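# Bind the charger's wound cable with the hair tie

## Task

Slip the hair tie evenly around both the charger and the cable coiled on it, sitting well away from either end of the charger. Every turn of cable that was coiled on the charger at the start must still be coiled there at the finish, with no loose or dangling length, and the tie must press each of those turns against the charger's two wide faces. At the end the charger must rest on the desk, lying flat on one of its wide faces.

## Robot and tools

Robot: two Doosan M1013 arms, left_arm and right_arm, each carrying a Robotiq 140 two-finger gripper. The fingers can fold at a hinge. A grip in the quarter of the pads nearest the tips squeezes as asked. A grip nearer the palm may wrap round, pull the part inward and hold a thin part loosely or not at all. Fingertips pushed into a surface fold easily unless fully closed.

Frames: the scene frame has its origin at table-top height, midway between the nominal bases, with +x out over the table, +z up, and left_arm on the +y side. The real bases are left_arm (-0.019, +0.693, 0) and right_arm (+0.022, -0.614, 0), each yawed slightly. Hand positions, orientations, velocities, targets and wrist-camera poses are reported in each arm's own base frame. Fixed cameras and the table use the scene frame. On the gripper, +z points along the fingers and the fingers close along y. end_effector_position is the spot between the pads when closed; the tips reach about 33 mm past it.

Row layout, shared by execute_actions and move: one flat list of 18 numbers covering both arms, each in [-1, 1]. Numbers 1-9 are left_arm: dx, dy, dz, rx, ry, rz, gripper position, force_limit, speed. Numbers 10-18 are the same nine for right_arm. dx..rz are an offset, not a pose. They are measured from that arm's Hand target at the start of the action or move, along that arm's base axes. 1.0 equals 0.6 m for dx, dy, dz and 180 degrees for the rotation. rx, ry, rz form one rotation vector, turning about the Hand target point. Repeating an offset moves the arm further. All zeros re-requests the current Hand target. Always send both arms' gripper numbers, even for an idle arm: send the last values again to leave a gripper unchanged, since 0 is itself a command.

Gripper numbers: position is absolute. +1 is fully open (140 mm), about -0.8 is where the pads touch, and -1 closes until blocked. force_limit runs from about 14 N at -1 to 58 N at +1. A faster close grips harder. speed ranges from about 30 mm/s at -1 to 250 mm/s at +1. Both start at +1.

Tools:
- execute_actions(actions, cameras): actions is a list of actions. Each action is a list of up to 15 rows, one per 1/30 s step. A short action repeats its final row to fill 15 steps. Every row in an action counts from the same start pose. An empty list returns the state and all camera images.
- move(target, speed, blend, stop_force, zero, blocking, cameras): target is one 18-number row, or up to 15 rows. All rows are offsets from the Hand targets at the move's start, not chained. Paths are straight and do not avoid obstacles. speed is in m/s, 0.002 to 2, default 0.25; turning is limited to twice that in rad/s. blend is in metres and rounds corners; 0 stops at each target. stop_force, in N from 10 to 80, ends an arm's path when it feels that much push; it is unreliable during wrist turns or at far reach. zero (default true) re-zeroes the force reading first. blocking=false returns early and cannot be combined with stop_force. A move lasts at most 10 s.
- wait(seconds 0-10, cameras); stop(cameras) brakes a running move.
- zoom_image(camera, region [x0,y0,x1,y1] in pixels, at most 504 by 504) on the newest image.
- clear_fault(arm) after a reported fault. read_manual(section). finished_scene(scene), which is final.
Camera names: cam_head_left, cam_head_right, cam_high, cam_low, cam_left_wrist, cam_right_wrist, or "all".

Results: end_effector_position (m), end_effector_quat_wxyz and velocities are in the arm's base frame. "Hand target" is the last commanded pose after clipping; the next offsets start from it. The gripper may settle short of it. object_status codes: 0 moving; 1 blocked while opening; 2 blocked while closing, meaning something is probably held; 3 reached the requested position or pads met. position_measured is in counts: 3 open, about 75 is 100 mm, 139 is 60 mm, 200 is 20 mm, 230 pads together. The results also give joint torques, external torque estimates, flange force (gripper x y z, N; includes held weight and error), and Wrist depth as a 7x7 grid of distances in mm. After a move comes a "move:" line: done, off_target, moving, held or fault, plus limits (paced = clipped, held = steps withheld).

Cautions: each step the controller limits the commanded pose to within 70 mm and 16 degrees of the measured pose. Arms are stiff, so aiming even slightly past a firm contact can cause a fault. A fault comes from 144 N of outside force or a joint exceeding its torque limit; the arm then halts until clear_fault is called. To release a press, command the target back past the gripper. Keep the arms from touching each other and never close a gripper on the other arm's fingers. Approach slowly near contact. Don't drop parts or let go while they are moving, and don't hit the table hard. Nothing may fall off the table. Avoid paths passing near an arm's own base. Holding loads or keeping an arm stretched out heats its motors; watch for a MOTOR HOT line.

Each tool is called after "Request:" as name(argument=value, ...) on one line, values as JSON.

## Session

Request:
execute_actions(actions=[])

Scene clock: 0.00 s.
left_arm: end_effector_position=(+0.5780, -0.4904, +0.2402) position_measured=3 object_status=3 end_effector_quat_wxyz=(-0.561, -0.316, +0.763, +0.057) | right_arm: end_effector_position=(+0.6908, -0.2255, +0.2133) position_measured=3 object_status=3 end_effector_quat_wxyz=(+0.634, +0.491, -0.533, +0.270)
Joint positions: left_arm=[-0.466 0.807 1.168 -0.816 2.07 3.415] | right_arm=[0.052 0.743 1.573 -1.198 1.877 3.615]
Joint velocities: within noise
Joint torques (N m): no reading
External joint torques (N m): no reading
Flange force (N): no reading
Wrist depth (mm): cam_left_wrist=[460 - - 1020 3315 3405 - / 408 - - - 3499 3499 - / 367 - - - - - 3760 / 319 134 444 530 - 137 579 / - 114 381 - 590 137 92 / - 300 354 408 - - - / - 280 304 356 385 - -] | cam_right_wrist=[1537 - - - 2599 - - / 1457 1576 - - - 3820 - / 1670 1854 - - 2654 - 3075 / 1715 126 2379 2741 2966 135 3038 / - 117 1882 2174 2654 134 102 / - 1378 1566 1751 2033 2313 93 / - 1212 1313 1466 1704 1940 -]
Hand target: left_arm +0.5780, -0.4904, +0.2402; -0.561, -0.316, +0.763, +0.057 | right_arm +0.6908, -0.2255, +0.2133; +0.634, +0.491, -0.533, +0.270
Tool commands: left_gripper/position=+1.0 left_gripper/force_limit=+1.0 left_gripper/speed=+1.0 right_gripper/position=+1.0 right_gripper/force_limit=+1.0 right_gripper/speed=+1.0

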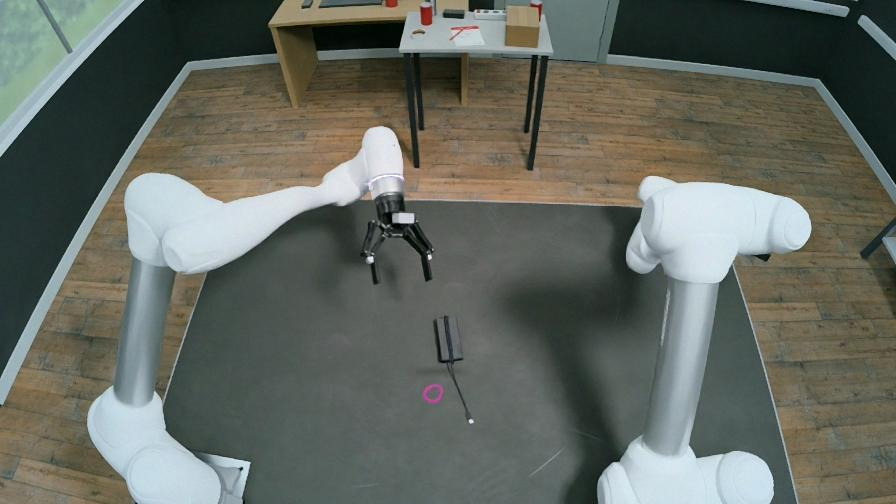

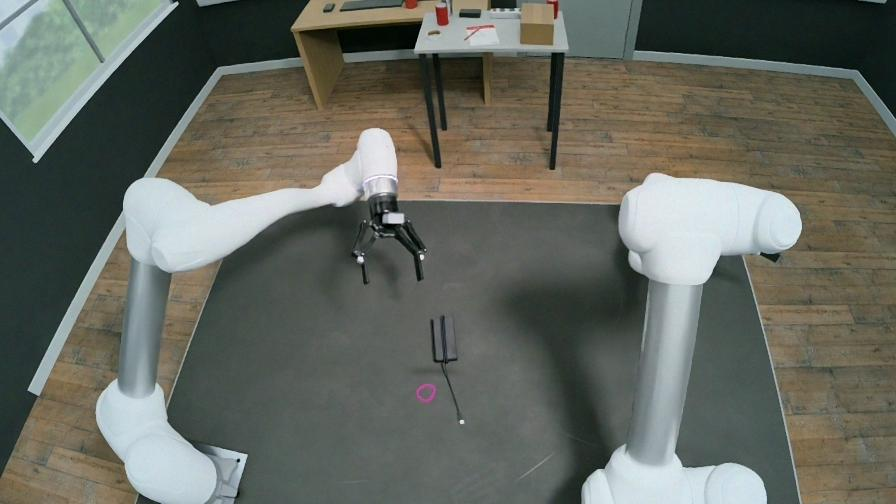

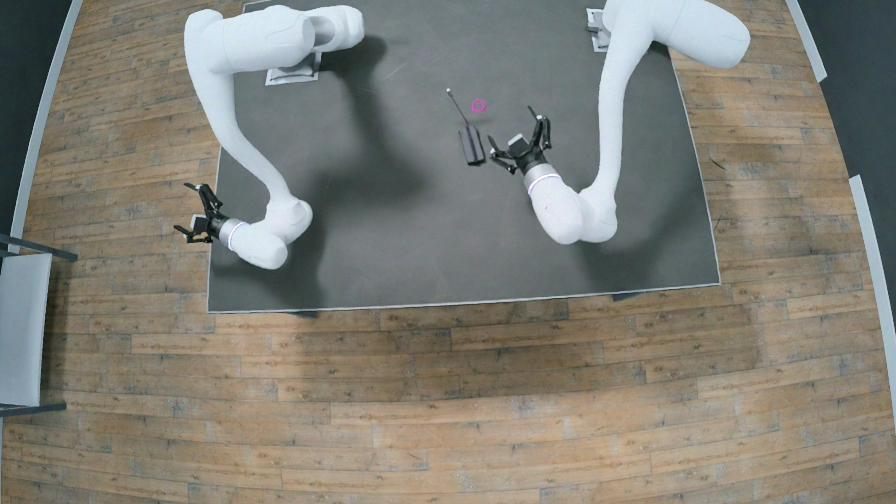

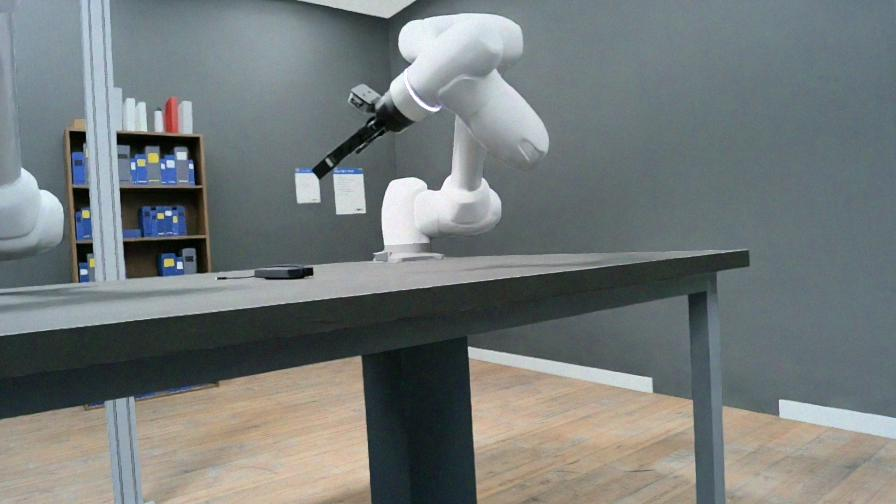

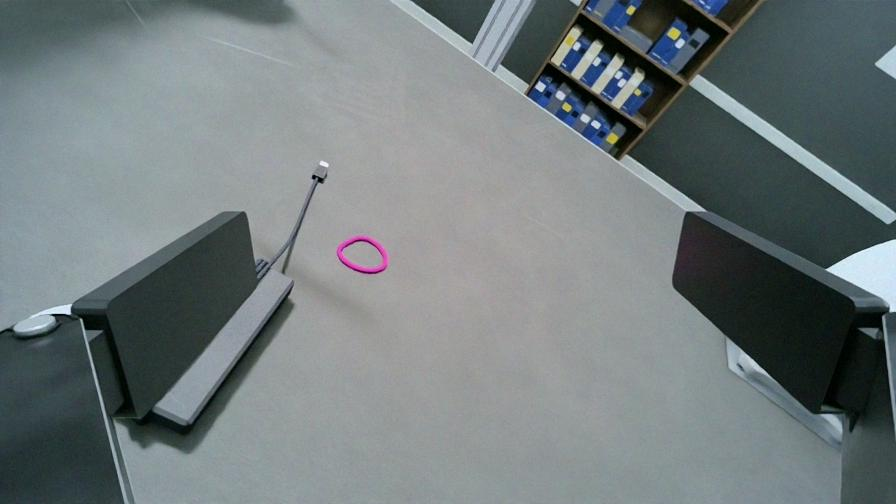

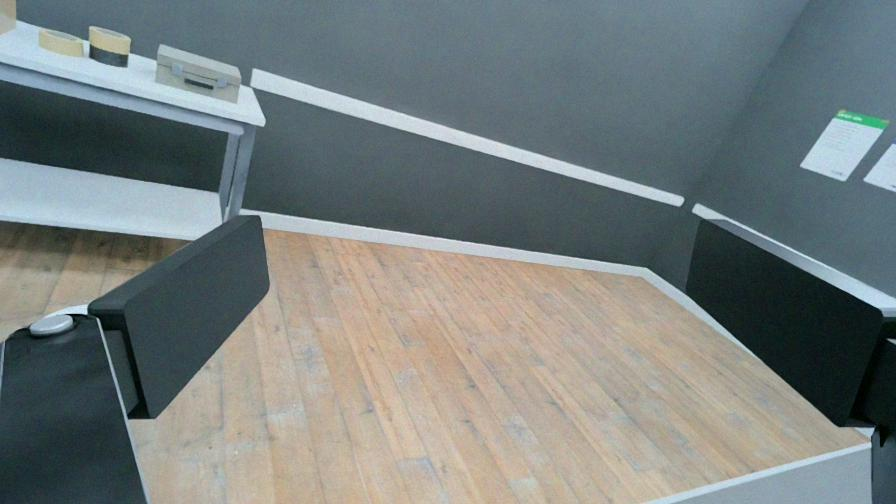

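Request:
zoom_image(camera="cam_head_left", region=[380, 290, 540, 450])

Request:
zoom_image(camera="cam_left_wrist", region=[130, 130, 430, 450])

Request:
zoom_image(camera="cam_low", region=[200, 240, 340, 300])

Request:
zoom_image(camera="cam_high", region=[410, 70, 510, 190])

Scaled by 3.150 from the camera's 896x504 image, which has a finer 1280x720 frame.

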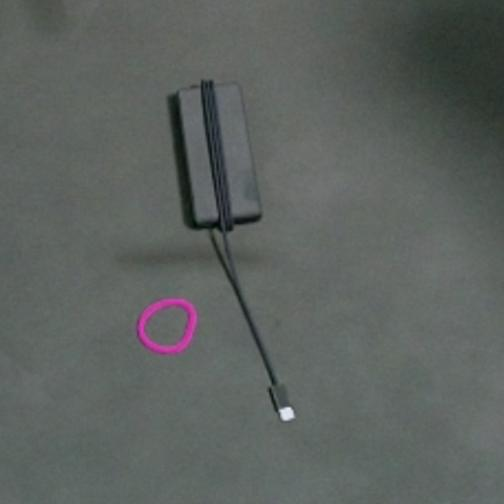

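Scaled by 1.575 from the camera's 896x504 image, which has a finer 1280x720 frame.

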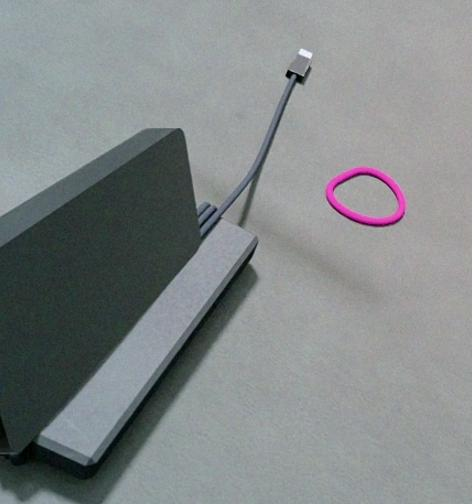

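Scaled by 3.600 from the camera's 896x504 image, which has a finer 1280x720 frame.

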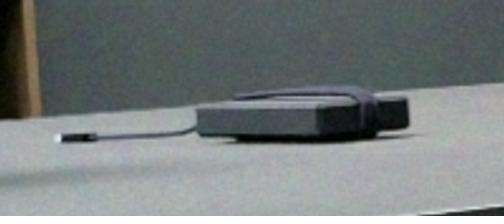

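Scaled by 4.200 from the camera's 896x504 image, which has a finer 1280x720 frame.

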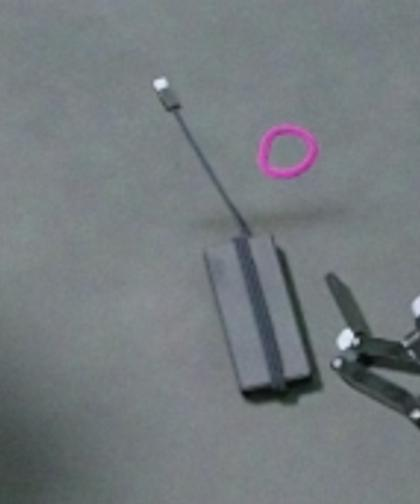

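Request:
move(target=[-0.078,0.402,0.183,-0.1965,-0.0635,0.379,-0.7,1,1,-0.401,0.792,0.228,0.218,-0.471,-0.3575,0.3,1,1], speed=0.4)

Scene clock: 10.90 s.
left_arm: end_effector_position=(+0.5312, -0.2492, +0.3500) position_measured=217 object_status=3 end_effector_quat_wxyz=(+0.488, +0.512, -0.489, +0.511) | right_arm: end_effector_position=(+0.4502, +0.2497, +0.3501) position_measured=91 object_status=3 end_effector_quat_wxyz=(-0.001, -0.032, +0.999, +0.000)
Joint positions: left_arm=[0.093 0.224 2.161 -1.536 1.602 3.957] | right_arm=[0.439 -0.061 1.791 0 1.413 5.089]
Joint torques (N m): left_arm=[1.83 -49.64 -25.23 -1.51 2.15 0.65] | right_arm=[1.19 -35.13 -44.05 4.2 -0.08 -0.15]
External joint torques (N m): left_arm=[-1.82 0.99 -0.42 -0.3 -0.13 -0.65] | right_arm=[-1.23 -0.25 2.17 0.13 0.11 0.15]
Flange force (N): left_arm=[0.3 -2.6 3.8] | right_arm=[2.6 -3.5 3.1]
Wrist depth (mm): cam_left_wrist=[3405 3451 - 3405 - 897 3760 / 3599 3760 - 3272 - 906 3936 / 3548 - - 4130 5360 933 4344 / 3817 3599 - - 116 1135 3760 / 2652 - - - 86 80 - / 2229 - 78 - 66 - - / - - - - - - -] | cam_right_wrist=[457 449 432 - - 436 - / 463 461 442 458 453 - - / 465 484 493 471 473 473 498 / - - 126 - 152 116 - / - 88 - - - 115 - / - - 565 - - - - / - - - 611 - - -]
Hand target: left_arm +0.5312, -0.2492, +0.3500; +0.488, +0.512, -0.489, +0.511 | right_arm +0.4502, +0.2497, +0.3501; -0.001, -0.032, +0.999, +0.000
Off the commanded pose: left_arm 0.000 m, 0 deg | right_arm 0.000 m, 0 deg.
move: done

Request:
move(target=[0,0,0,0,0,0,-1,1,1,-0.333,0.810,-0.267,0,0,0,0.3,1,1], speed=0.4, cameras=["cam_right_wrist","cam_head_left","cam_high","cam_left_wrist"])

Scene clock: 13.10 s.
left_arm: end_effector_position=(+0.5312, -0.2492, +0.3500) position_measured=236 object_status=3 end_effector_quat_wxyz=(+0.488, +0.512, -0.489, +0.511) | right_arm: end_effector_position=(+0.2504, +0.7357, +0.1900) position_measured=91 object_status=3 end_effector_quat_wxyz=(-0.001, -0.032, +0.999, +0.000)
Joint positions: left_arm=[0.093 0.224 2.161 -1.536 1.602 3.957] | right_arm=[1.198 0.421 1.508 0.001 1.214 5.847]
Joint torques (N m): left_arm=[1.76 -49.41 -25.26 -1.57 2.15 0.65] | right_arm=[1.54 -80.35 -42.07 4.05 -0.08 -0.19]
External joint torques (N m): left_arm=[-1.7 0.88 -0.16 -0.23 -0.13 -0.65] | right_arm=[-1.56 -2.11 2.47 0.06 0.1 0.19]
Flange force (N): left_arm=[0.2 -2.0 3.6] | right_arm=[1.7 -8.8 1.3]
Wrist depth (mm): cam_left_wrist=[2831 3405 - - 3499 382 910 / 3705 4940 - 4344 - 940 - / - 5998 4499 3499 501 1028 4665 / 3936 3936 - 120 444 423 5726 / 2799 - - - 86 81 - / 2270 - 77 - - 76 - / - - - - - - -] | cam_right_wrist=[290 299 291 291 291 286 289 / 307 308 305 - 305 304 310 / 323 322 320 328 320 320 320 / - 337 147 341 331 332 338 / - 88 355 361 - 116 - / - - 383 384 - - - / - - 402 407 405 - -]
Hand target: left_arm +0.5312, -0.2492, +0.3500; +0.488, +0.512, -0.489, +0.511 | right_arm +0.2504, +0.7357, +0.1899; -0.001, -0.032, +0.999, +0.000
Off the commanded pose: left_arm 0.000 m, 0 deg | right_arm 0.000 m, 0 deg.
move: done
camera_calibration:
cam_left_wrist: T_world_to_cam=[[-0.999401, -0.0335775, 0.00837939, 0.529787], [-0.0197021, 0.352975, -0.935425, 0.429181], [0.0284515, -0.93503, -0.353425, 0.0140216], [0, 0, 0, 1]] pos_world=[0.537526, -0.120591, 0.401983]
cam_right_wrist: T_world_to_cam=[[-0.073535, 0.997216, -0.0123328, -0.701601], [0.931961, 0.0731148, 0.35511, -0.354457], [0.355023, 0.0146193, -0.934743, 0.221287], [0, 0, 0, 1]] pos_world=[0.200186, 0.722329, 0.324065]
Images, in order (width x height): cam_head_left 896x504, cam_high 896x504, cam_left_wrist 896x504, cam_right_wrist 896x504.

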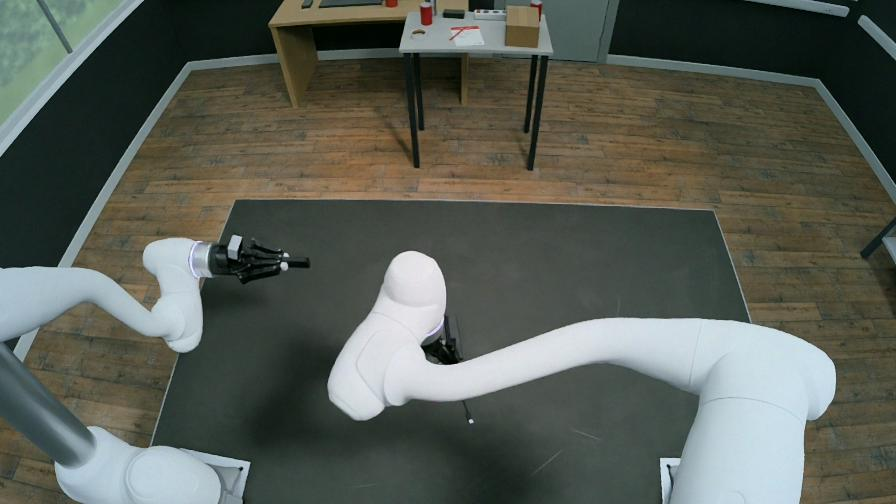

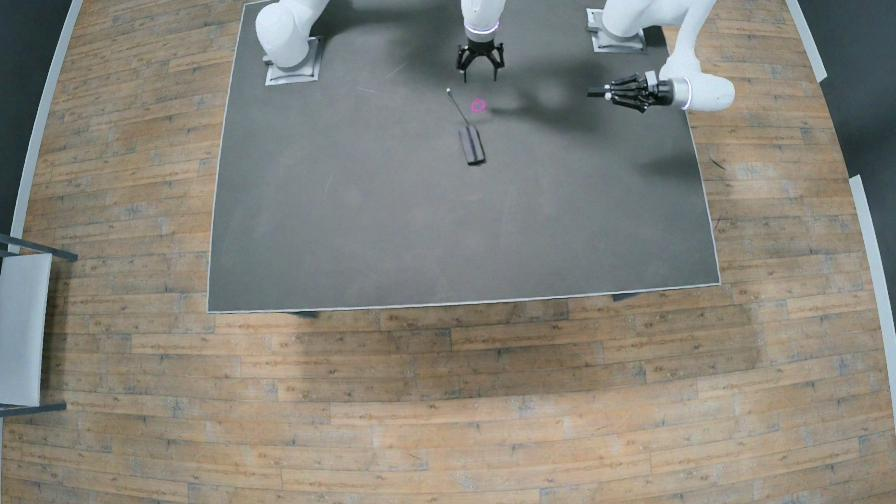

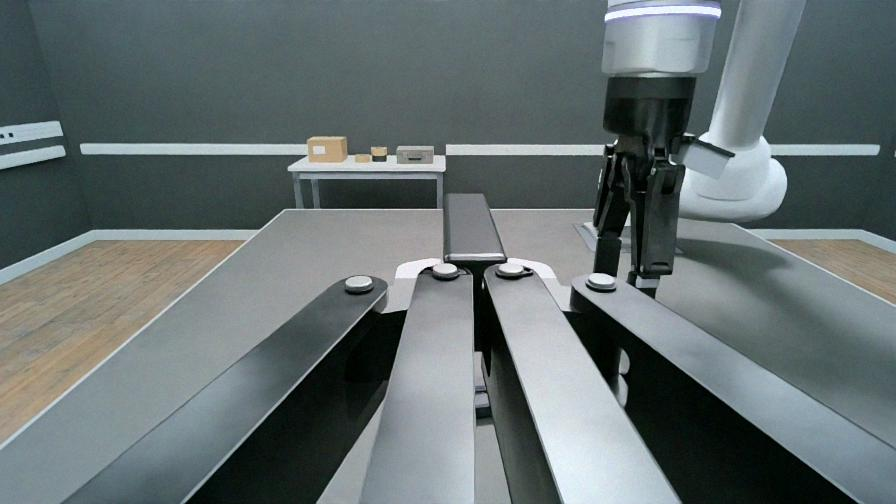

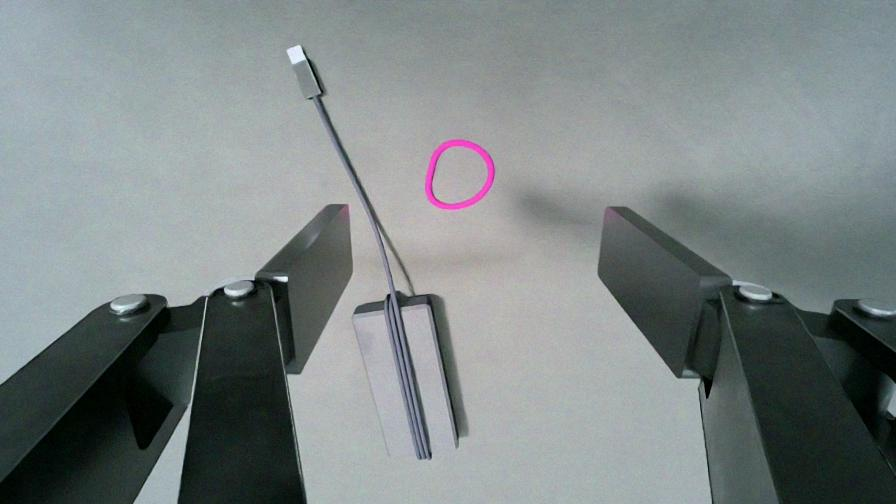

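Request:
move(target=[0,0,0,0,0,0,-1,1,1,0.0218,-0.0062,-0.233,0,0,0,-1,-1,1], speed=0.25, cameras=["cam_right_wrist","cam_high"])

Request:
zoom_image(camera="cam_right_wrist", region=[300, 0, 600, 300])

Scene clock: 15.23 s.
left_arm: end_effector_position=(+0.5312, -0.2492, +0.3500) position_measured=236 object_status=3 end_effector_quat_wxyz=(+0.488, +0.512, -0.489, +0.511) | right_arm: end_effector_position=(+0.2635, +0.7320, +0.0502) position_measured=237 object_status=3 end_effector_quat_wxyz=(-0.001, -0.032, +0.999, +0.000)
Joint positions: left_arm=[0.093 0.224 2.161 -1.536 1.602 3.957] | right_arm=[1.181 0.524 1.627 0.001 0.992 5.829]
Joint torques (N m): left_arm=[1.81 -49.59 -25.18 -1.48 2.17 0.63] | right_arm=[1.12 -83.9 -37.75 3.62 -0.17 -0.15]
External joint torques (N m): left_arm=[-1.78 0.99 -0.29 -0.31 -0.14 -0.63] | right_arm=[-1.11 -3.8 2.32 0.06 0.18 0.15]
Flange force (N): left_arm=[0.1 -2.3 3.8] | right_arm=[2.9 -9.9 -2.1]
Wrist depth (mm): cam_left_wrist=[- - - - 374 370 342 / 3876 - - 3499 407 369 335 / - 3651 4130 3451 426 1000 1037 / 3189 3651 - 116 444 - 4270 / 2964 - - - 86 77 - / 2249 - 77 - - 76 - / - - - - - - -] | cam_right_wrist=[167 168 166 166 166 164 166 / 175 175 175 174 174 175 173 / 183 184 184 182 183 183 180 / 194 195 194 139 191 193 195 / 206 206 - - 93 200 204 / 216 - - - - - 213 / - - - - - - -]
Hand target: left_arm +0.5312, -0.2492, +0.3500; +0.488, +0.512, -0.489, +0.511 | right_arm +0.2635, +0.7320, +0.0501; -0.001, -0.032, +0.999, +0.000
Off the commanded pose: left_arm 0.000 m, 0 deg | right_arm 0.000 m, 0 deg.
move: done
camera_calibration:
cam_right_wrist: T_world_to_cam=[[-0.0737252, 0.997201, -0.0124096, -0.698607], [0.931912, 0.0733184, 0.355196, -0.316903], [0.355112, 0.0146223, -0.934709, 0.085986], [0, 0, 0, 1]] pos_world=[0.213286, 0.718629, 0.184265]
Images, in order (width x height): cam_high 896x504, cam_right_wrist 896x504.

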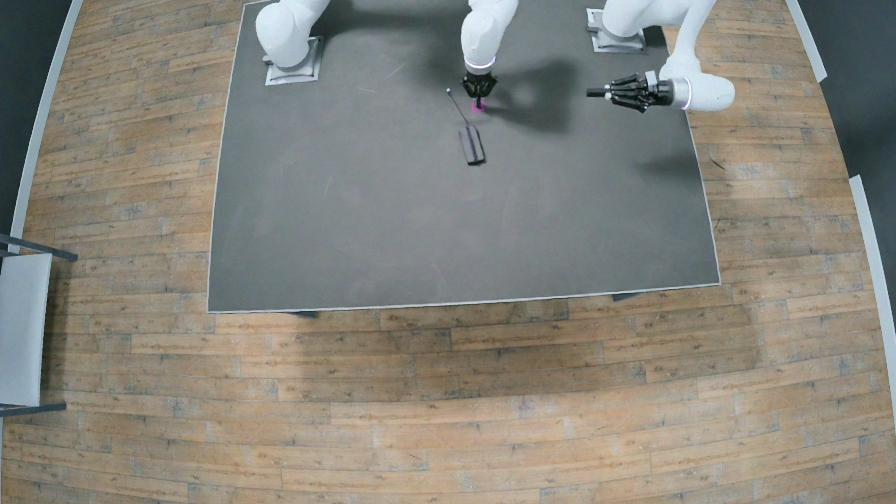

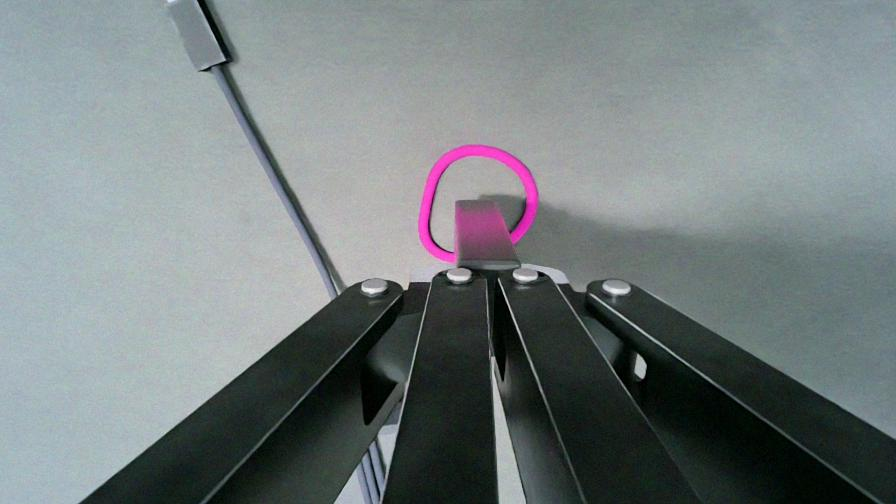

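Scaled by 1.680 from the camera's 896x504 image, which has a finer 1280x720 frame.

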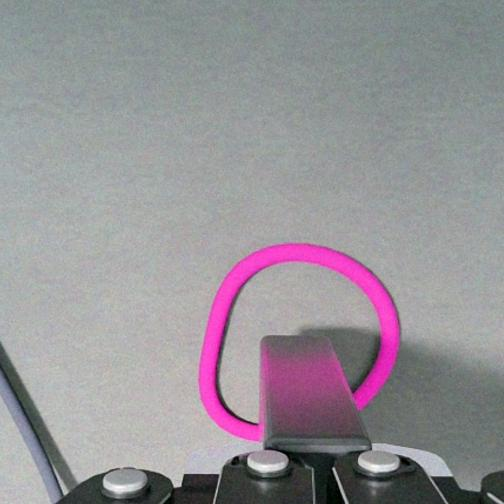

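Request:
move(target=[0,0,0,0,0,0,-1,1,1,-0.0137,0.0033,0,0,0,0,-1,-1,1])

Request:
move(target=[0,0,0,0,0,0,-1,1,1,0,0,-0.05,0,0,0,-1,-1,1], speed=0.015, stop_force=10, cameras=["cam_right_wrist"])

Scene clock: 16.63 s.
left_arm: end_effector_position=(+0.5312, -0.2492, +0.3500) position_measured=236 object_status=3 end_effector_quat_wxyz=(+0.488, +0.512, -0.489, +0.511) | right_arm: end_effector_position=(+0.2553, +0.7340, +0.0501) position_measured=237 object_status=3 end_effector_quat_wxyz=(-0.001, -0.032, +0.999, +0.000)
Joint positions: left_arm=[0.093 0.224 2.161 -1.536 1.602 3.957] | right_arm=[1.191 0.523 1.629 0.001 0.991 5.84]
Joint torques (N m): left_arm=[1.59 -49.54 -25.21 -1.54 2.14 0.66] | right_arm=[1.1 -84.44 -37.7 3.6 -0.1 -0.18]
External joint torques (N m): left_arm=[-1.52 0.82 -0.45 -0.27 -0.11 -0.66] | right_arm=[-0.94 -3.23 2.34 0.07 0.12 0.18]
Flange force (N): left_arm=[0.6 -2.4 3.2] | right_arm=[2.8 -9.2 -1.5]
Wrist depth (mm): cam_left_wrist=[3110 - 3359 - 3451 369 349 / - - - - 401 370 337 / - 4063 4344 3999 443 996 369 / 3817 3651 - 116 447 452 3315 / 2709 - - - 86 76 - / 2082 - 77 - - 76 - / - - - - - - -] | cam_right_wrist=[167 167 167 166 166 166 165 / 174 175 174 174 174 174 173 / 183 184 184 182 183 182 182 / 195 194 193 189 191 193 192 / 206 206 - - 93 199 203 / 216 - - - - - 213 / - - - - - - -]
Hand target: left_arm +0.5312, -0.2492, +0.3500; +0.488, +0.512, -0.489, +0.511 | right_arm +0.2553, +0.7340, +0.0501; -0.001, -0.032, +0.999, +0.000
Off the commanded pose: left_arm 0.000 m, 0 deg | right_arm 0.000 m, 0 deg.
move: done

Scene clock: 18.37 s.
left_arm: end_effector_position=(+0.5312, -0.2492, +0.3500) position_measured=236 object_status=3 end_effector_quat_wxyz=(+0.488, +0.512, -0.489, +0.511) | right_arm: end_effector_position=(+0.2553, +0.7341, +0.0330) position_measured=237 object_status=3 end_effector_quat_wxyz=(-0.001, -0.032, +0.999, +0.000)
Joint positions: left_arm=[0.093 0.224 2.161 -1.536 1.602 3.957] | right_arm=[1.191 0.538 1.64 0.001 0.964 5.84]
Joint torques (N m): left_arm=[1.88 -49.38 -25.23 -1.5 2.19 0.62] | right_arm=[1.49 -61.96 -27.46 3.85 -2.99 -0.2]
External joint torques (N m): left_arm=[-1.87 0.73 -0.45 -0.31 -0.16 -0.62] | right_arm=[-1.55 -26.62 -7.49 -0.22 2.99 0.2]
Flange force (N): left_arm=[0.6 -2.3 4.0] | right_arm=[4.6 -15.3 -33.8]
Wrist depth (mm): cam_left_wrist=[3817 3359 - - - 378 372 / 3548 - - - 421 374 339 / - - 2652 3999 436 414 355 / 3315 4753 - 116 445 1135 3817 / 2863 - - - 86 81 947 / 2290 - 77 - - 76 - / - - - - - - -] | cam_right_wrist=[152 150 151 151 151 151 151 / 161 159 159 158 158 156 159 / 169 167 169 165 167 166 166 / 177 177 176 172 175 175 175 / 187 187 - - 93 182 184 / 198 - - - - - 197 / - - - - - - -]
Hand target: left_arm +0.5312, -0.2492, +0.3500; +0.488, +0.512, -0.489, +0.511 | right_arm +0.2553, +0.7341, +0.0330; -0.001, -0.032, +0.999, +0.000 (not the last commanded pose)
Off the commanded pose: left_arm 0.000 m, 0 deg | right_arm 0.013 m, 0 deg.
move: contact (right_arm)
camera_calibration:
cam_right_wrist: T_world_to_cam=[[-0.073535, 0.997216, -0.0123328, -0.701482], [0.931961, 0.0731148, 0.35511, -0.303147], [0.355023, 0.0146193, -0.934743, 0.0728176], [0, 0, 0, 1]] pos_world=[0.205086, 0.720629, 0.167065]
Images, in order (width x height): cam_right_wrist 896x504.

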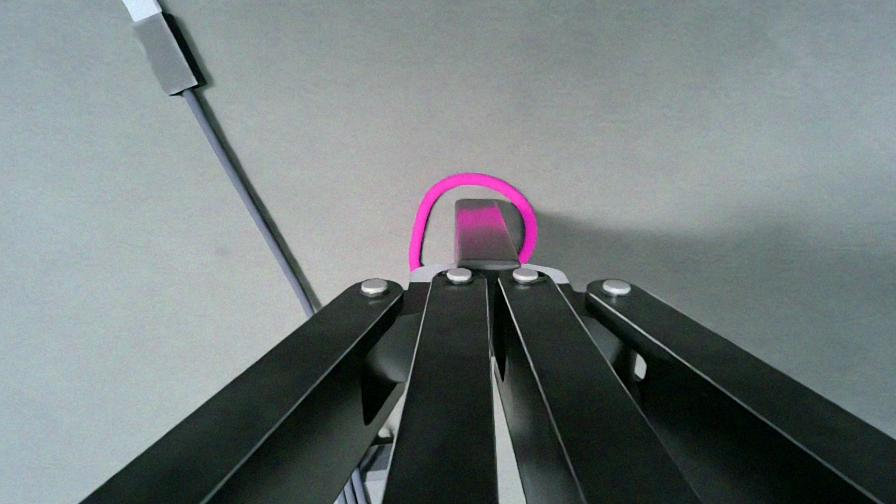

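Request:
move(target=[[0,0,0,0,0,0,-1,1,1,0,0,0.03,0,0,0,-0.563,-1,0],[0,0,0,0,0,0,-1,1,1,0,-0.0385,0.03,0,0,0,-0.563,-1,0]], speed=0.1)

Request:
move(target=[0,0,0,0,0,0,-1,1,1,0,0,-0.0275,0,0,0,-0.563,-1,0], speed=0.05, cameras=["cam_right_wrist"])

Scene clock: 20.03 s.
left_arm: end_effector_position=(+0.5312, -0.2492, +0.3500) position_measured=236 object_status=3 end_effector_quat_wxyz=(+0.488, +0.512, -0.489, +0.511) | right_arm: end_effector_position=(+0.2553, +0.7110, +0.0510) position_measured=200 object_status=3 end_effector_quat_wxyz=(-0.001, -0.032, +0.999, +0.000)
Joint positions: left_arm=[0.093 0.224 2.161 -1.536 1.602 3.957] | right_arm=[1.18 0.493 1.677 0.001 0.973 5.828]
Joint torques (N m): left_arm=[1.87 -49.44 -25.2 -1.48 2.14 0.68] | right_arm=[1.3 -81.11 -37.37 3.55 -0.11 -0.2]
External joint torques (N m): left_arm=[-1.82 0.7 -0.49 -0.33 -0.11 -0.68] | right_arm=[-1.3 -3.57 2.24 0.09 0.12 0.2]
Flange force (N): left_arm=[0.8 -2.3 3.9] | right_arm=[2.5 -9.4 -1.9]
Wrist depth (mm): cam_left_wrist=[3548 - - - 410 392 364 / 3760 4063 3936 3405 428 391 351 / 3936 3999 3876 4199 455 1000 379 / 3999 3599 - 116 478 1150 5039 / 2799 - - - 86 77 807 / 2290 - 77 - - 76 674 / - - - - - - -] | cam_right_wrist=[168 168 167 167 167 167 167 / 176 175 176 175 175 174 174 / 184 183 - 182 182 184 183 / 196 196 193 190 - 193 194 / 207 205 - 206 - 94 204 / 217 - - 215 - - - / - - - - - - -]
Hand target: left_arm +0.5312, -0.2492, +0.3500; +0.488, +0.512, -0.489, +0.511 | right_arm +0.2553, +0.7110, +0.0510; -0.001, -0.032, +0.999, +0.000
Off the commanded pose: left_arm 0.000 m, 0 deg | right_arm 0.000 m, 0 deg.
move: done

Scene clock: 20.77 s.
left_arm: end_effector_position=(+0.5312, -0.2492, +0.3500) position_measured=236 object_status=3 end_effector_quat_wxyz=(+0.488, +0.512, -0.489, +0.511) | right_arm: end_effector_position=(+0.2553, +0.7110, +0.0345) position_measured=200 object_status=3 end_effector_quat_wxyz=(-0.001, -0.032, +0.999, +0.000)
Joint positions: left_arm=[0.093 0.224 2.161 -1.536 1.602 3.957] | right_arm=[1.18 0.508 1.688 0.001 0.947 5.828]
Joint torques (N m): left_arm=[1.71 -49.57 -25.28 -1.49 2.17 0.66] | right_arm=[1.28 -82.08 -36.69 3.51 -0.03 -0.19]
External joint torques (N m): left_arm=[-1.63 0.92 -0.31 -0.31 -0.14 -0.66] | right_arm=[-1.31 -3.03 2.37 0.06 0.05 0.19]
Flange force (N): left_arm=[0.3 -2.3 3.5] | right_arm=[2.3 -9.1 -1.5]
Wrist depth (mm): cam_left_wrist=[- 4581 - 4270 421 488 388 / 5039 - - 5998 432 392 353 / 4581 5249 2863 3705 442 454 382 / 3230 4199 - 116 476 - 4344 / 2768 - - - 86 81 821 / 2290 - 77 - - 76 665 / - - - - - - -] | cam_right_wrist=[153 151 152 152 152 152 152 / 160 160 160 160 159 157 161 / - 169 168 166 168 167 167 / - - 176 173 175 177 177 / 189 186 - 186 - 94 186 / 198 - - - - - - / - - - - - - -]
Hand target: left_arm +0.5312, -0.2492, +0.3500; +0.488, +0.512, -0.489, +0.511 | right_arm +0.2553, +0.7110, +0.0345; -0.001, -0.032, +0.999, +0.000
Off the commanded pose: left_arm 0.000 m, 0 deg | right_arm 0.000 m, 0 deg.
move: done
camera_calibration:
cam_right_wrist: T_world_to_cam=[[-0.0735687, 0.997215, -0.012239, -0.678435], [0.931958, 0.0731129, 0.355117, -0.30199], [0.355023, 0.0147193, -0.934742, 0.0744875], [0, 0, 0, 1]] pos_world=[0.205086, 0.697529, 0.168565]
Images, in order (width x height): cam_right_wrist 896x504.

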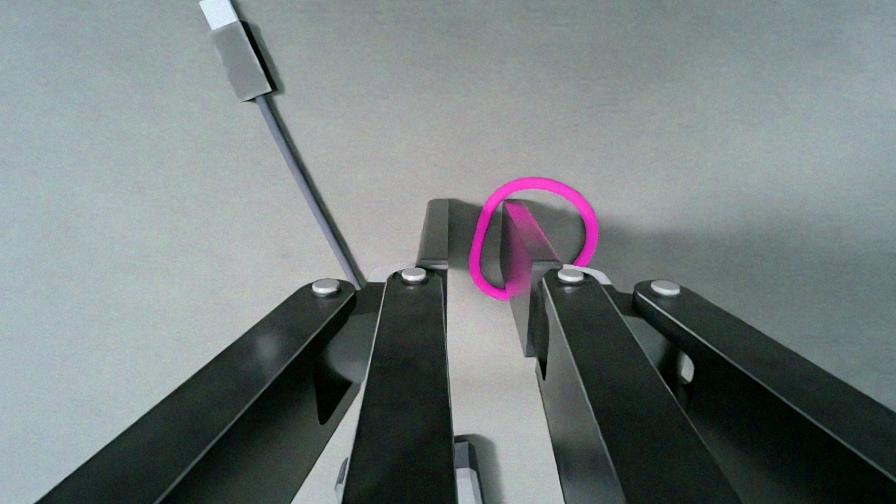

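Request:
move(target=[0,0,0,0,0,0,-1,1,1,0,0,0,0,0,0,-1,-0.5,-1])

Request:
move(target=[0,0,0,0,0,0,-1,1,1,0,0,0.12,0,0,0,-1,-0.5,-1], speed=0.1, cameras=["cam_right_wrist","cam_left_wrist","cam_low"])

Scene clock: 21.83 s.
left_arm: end_effector_position=(+0.5312, -0.2492, +0.3500) position_measured=236 object_status=3 end_effector_quat_wxyz=(+0.488, +0.512, -0.489, +0.511) | right_arm: end_effector_position=(+0.2553, +0.7110, +0.0345) position_measured=226 object_status=0 end_effector_quat_wxyz=(-0.001, -0.032, +0.999, +0.000)
Joint positions: left_arm=[0.093 0.224 2.161 -1.536 1.602 3.957] | right_arm=[1.18 0.508 1.688 0.001 0.947 5.828]
Joint torques (N m): left_arm=[1.64 -49.62 -25.25 -1.51 2.16 0.69] | right_arm=[1.05 -81.94 -36.54 3.49 -0.09 -0.19]
External joint torques (N m): left_arm=[-1.66 0.96 -0.4 -0.3 -0.13 -0.69] | right_arm=[-1.04 -3.42 2.13 0.08 0.11 0.19]
Flange force (N): left_arm=[0.4 -2.5 3.5] | right_arm=[2.6 -8.8 -2.1]
Wrist depth (mm): cam_left_wrist=[- 3599 4753 3817 414 401 376 / - 4063 - 3876 431 393 352 / 3760 - 2929 4199 463 453 372 / 3548 3936 - 116 467 - 4199 / 2799 - - - 86 77 797 / 2229 - 77 - - 76 - / - - - - - - -] | cam_right_wrist=[153 - 152 152 152 153 152 / 159 160 160 160 159 157 161 / 171 168 170 168 168 168 167 / 178 178 176 174 175 177 176 / 189 188 - - - 183 186 / 198 - - - - - - / - - - - - - -]
Hand target: left_arm +0.5312, -0.2492, +0.3500; +0.488, +0.512, -0.489, +0.511 | right_arm +0.2553, +0.7110, +0.0345; -0.001, -0.032, +0.999, +0.000
Off the commanded pose: left_arm 0.000 m, 0 deg | right_arm 0.000 m, 0 deg.
move: done

Scene clock: 22.87 s.
left_arm: end_effector_position=(+0.5312, -0.2492, +0.3500) position_measured=236 object_status=3 end_effector_quat_wxyz=(+0.488, +0.512, -0.489, +0.511) | right_arm: end_effector_position=(+0.2553, +0.7109, +0.1065) position_measured=226 object_status=2 end_effector_quat_wxyz=(-0.001, -0.032, +0.999, +0.000)
Joint positions: left_arm=[0.093 0.224 2.161 -1.536 1.602 3.957] | right_arm=[1.18 0.446 1.635 0.001 1.062 5.828]
Joint torques (N m): left_arm=[2.07 -49.51 -25.27 -1.52 2.17 0.66] | right_arm=[1.27 -78.88 -39.37 3.77 -0.08 -0.18]
External joint torques (N m): left_arm=[-1.99 0.81 -0.39 -0.28 -0.15 -0.66] | right_arm=[-1.28 -3.6 2.19 0.08 0.09 0.18]
Flange force (N): left_arm=[0.5 -2.3 4.2] | right_arm=[2.6 -9.6 -1.2]
Wrist depth (mm): cam_left_wrist=[- 3876 3876 4063 415 372 339 / 3359 4753 6145 3072 431 418 367 / 3876 3451 4199 3760 457 1037 3405 / 3110 3705 - 116 457 - 4199 / 2799 2738 - - 86 77 - / 2249 - 77 - - 76 - / - - - - - - -] | cam_right_wrist=[218 217 215 217 216 216 216 / 229 228 228 231 227 - 224 / 239 240 239 237 239 238 - / 255 252 253 247 250 252 251 / 268 252 - - - 260 266 / 282 - - - - - 278 / - - - - - - -]
Hand target: left_arm +0.5312, -0.2492, +0.3500; +0.488, +0.512, -0.489, +0.511 | right_arm +0.2553, +0.7110, +0.1065; -0.001, -0.032, +0.999, +0.000
Off the commanded pose: left_arm 0.000 m, 0 deg | right_arm 0.000 m, 0 deg.
move: done
camera_calibration:
cam_left_wrist: T_world_to_cam=[[-0.999401, -0.0335775, 0.00837939, 0.529787], [-0.0197021, 0.352975, -0.935425, 0.429181], [0.0284515, -0.93503, -0.353425, 0.0140216], [0, 0, 0, 1]] pos_world=[0.537526, -0.120591, 0.401983]
cam_right_wrist: T_world_to_cam=[[-0.0736286, 0.997209, -0.0123666, -0.677507], [0.931953, 0.0732142, 0.355109, -0.327627], [0.355024, 0.0146211, -0.934743, 0.141858], [0, 0, 0, 1]] pos_world=[0.205086, 0.697529, 0.240565]
Images, in order (width x height): cam_low 896x504, cam_left_wrist 896x504, cam_right_wrist 896x504.

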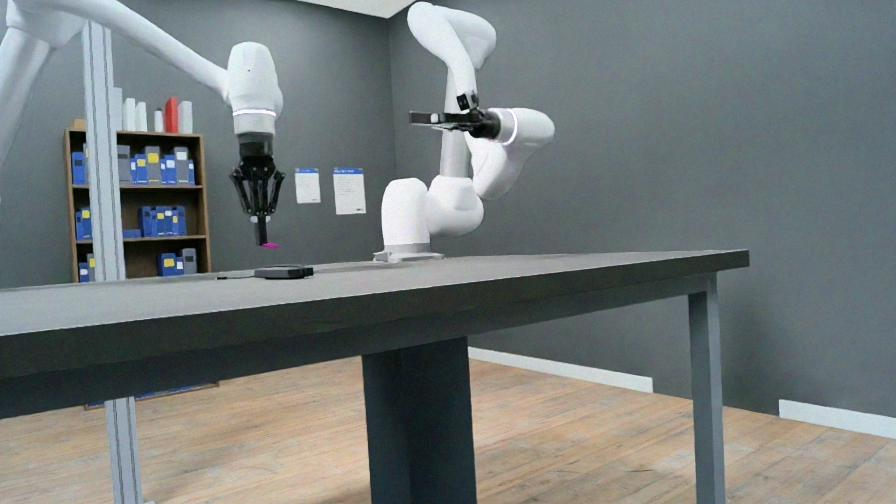

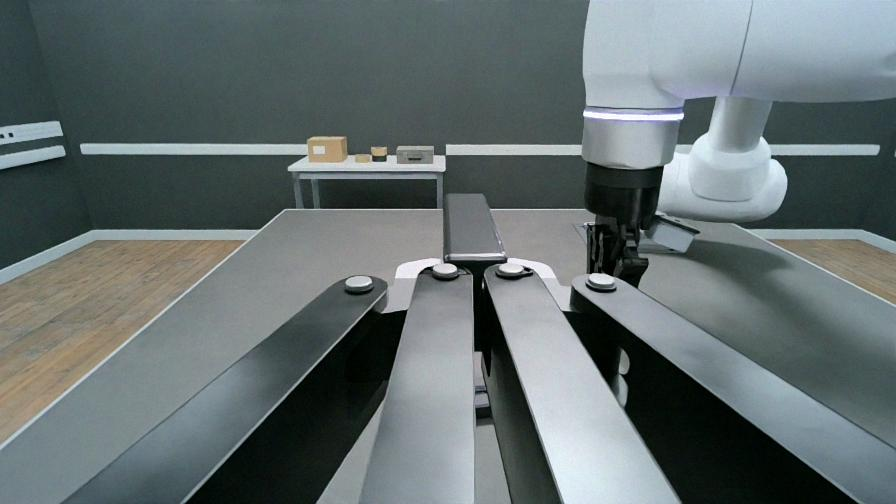

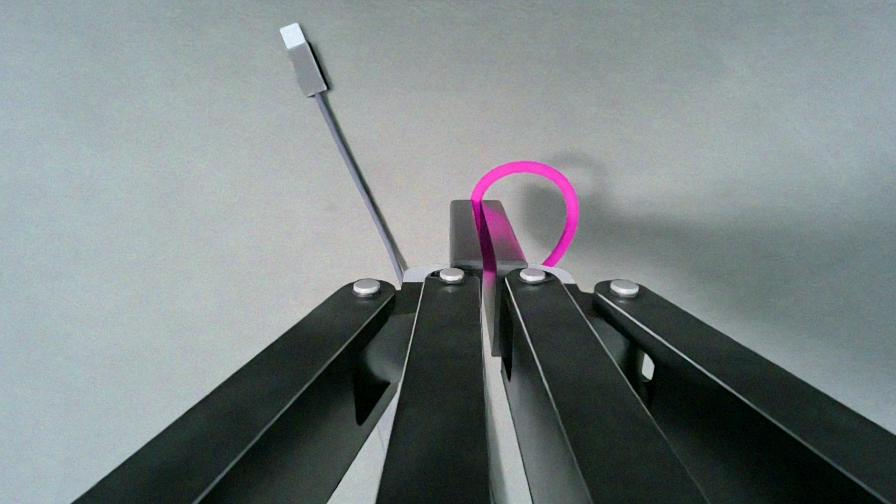

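Request:
move(target=[-0.070,-0.287,0.05,-0.023,0.4995,0,-1,1,1,0.228,-0.203,0.406,0.499,0.031,0,-1,-0.5,-1], speed=0.3, cameras=["cam_right_wrist","cam_left_wrist","cam_low","cam_high","cam_head_left"])

Scene clock: 27.20 s.
left_arm: end_effector_position=(+0.4892, -0.4214, +0.3801) position_measured=236 object_status=3 end_effector_quat_wxyz=(+0.707, +0.707, +0.016, +0.016) | right_arm: end_effector_position=(+0.3921, +0.5891, +0.3501) position_measured=226 object_status=2 end_effector_quat_wxyz=(-0.022, -0.023, +0.707, +0.706)
Joint positions: left_arm=[-0.257 0.127 2.21 -1.784 1.354 2.36] | right_arm=[0.486 0.176 2.225 1.891 1.29 3.835]
Joint torques (N m): left_arm=[1.67 -42.36 -27.71 -2.32 2.1 0.7] | right_arm=[1.28 -48.3 -35.12 0.74 2.04 -0.14]
External joint torques (N m): left_arm=[-1.69 1.08 -0.52 -0.24 -0.13 -0.65] | right_arm=[-1.34 -2.51 2.35 0.08 0.1 0.19]
Flange force (N): left_arm=[1.4 0.3 4.3] | right_arm=[5.5 2.4 -6.2]
Wrist depth (mm): cam_left_wrist=[- 686 2709 658 712 - - / - - 3817 583 734 3876 - / - - - 4344 778 3705 - / - - - 116 903 4270 - / 460 - - - 86 81 2153 / 433 - 77 - - 76 - / - - - - - - -] | cam_right_wrist=[390 - - 648 - - - / 409 - - 626 - - - / 452 - - 2547 - - - / - - 3763 - - 2966 2654 / 409 - - - - 88 - / 410 - - - - - - / - - - - - - -]
Hand target: left_arm +0.4892, -0.4214, +0.3800; +0.707, +0.707, +0.016, +0.016 | right_arm +0.3921, +0.5892, +0.3501; -0.022, -0.023, +0.707, +0.706
Off the commanded pose: left_arm 0.000 m, 0 deg | right_arm 0.000 m, 0 deg.
move: done
camera_calibration:
cam_left_wrist: T_world_to_cam=[[0.00793946, 0.01288, 0.999886, -0.368227], [-0.950742, 0.309962, 0.00355648, 0.597691], [-0.30988, -0.950662, 0.0147065, -0.116149], [0, 0, 0, 1]] pos_world=[0.535181, -0.290937, 0.367767]
cam_right_wrist: T_world_to_cam=[[-0.0123917, 0.0117093, 0.999855, -0.34077], [0.954905, -0.296517, 0.0153071, -0.204926], [0.296653, 0.954956, -0.00750688, -0.532989], [0, 0, 0, 1]] pos_world=[0.349575, 0.452207, 0.339856]
Images, in order (width x height): cam_head_left 896x504, cam_high 896x504, cam_low 896x504, cam_left_wrist 896x504, cam_right_wrist 896x504.

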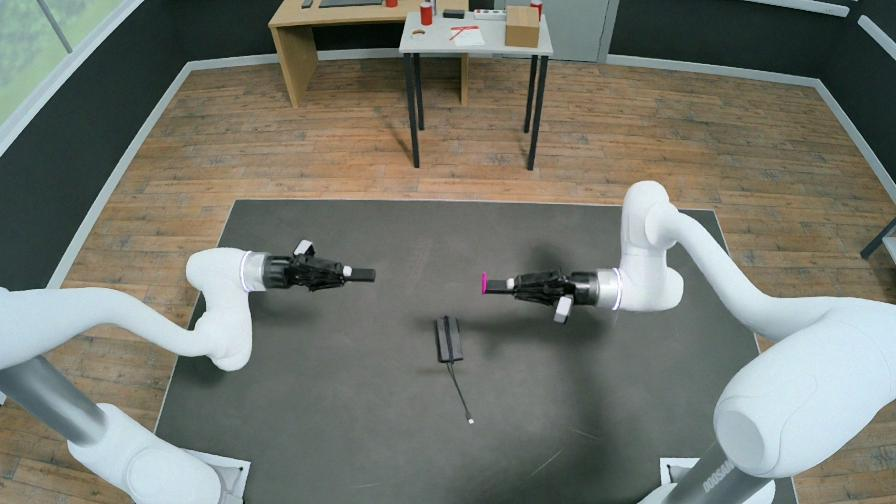

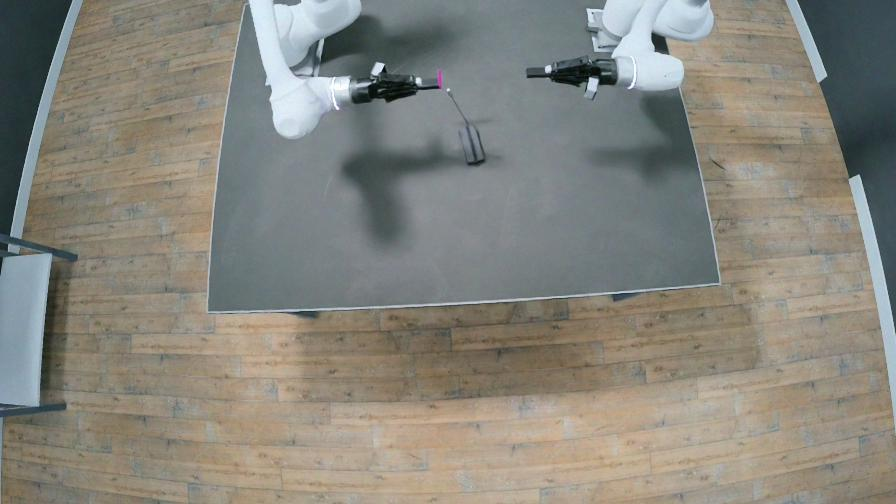

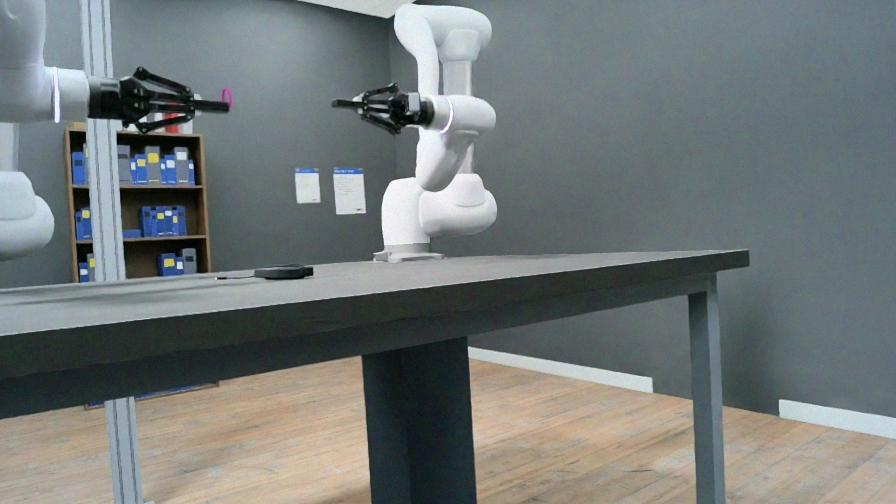

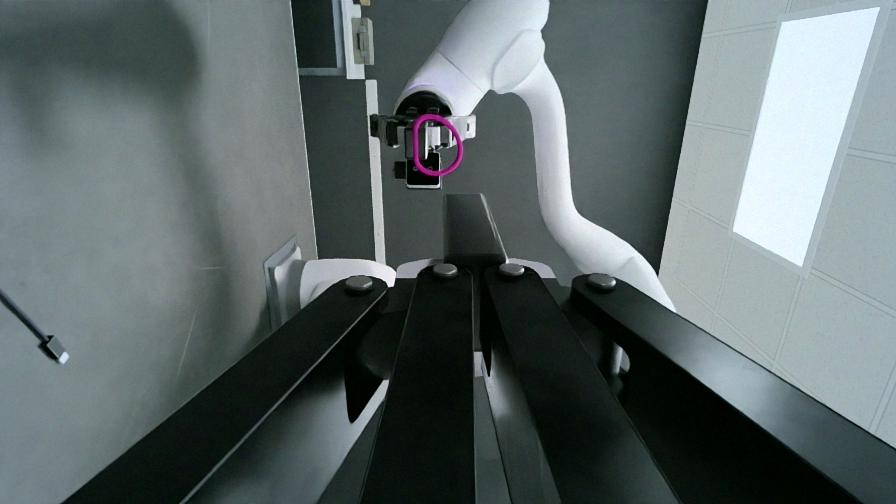

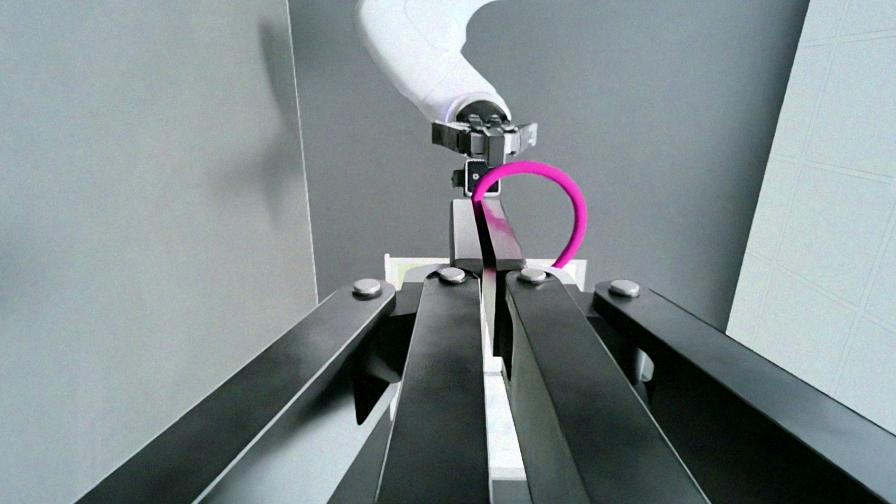

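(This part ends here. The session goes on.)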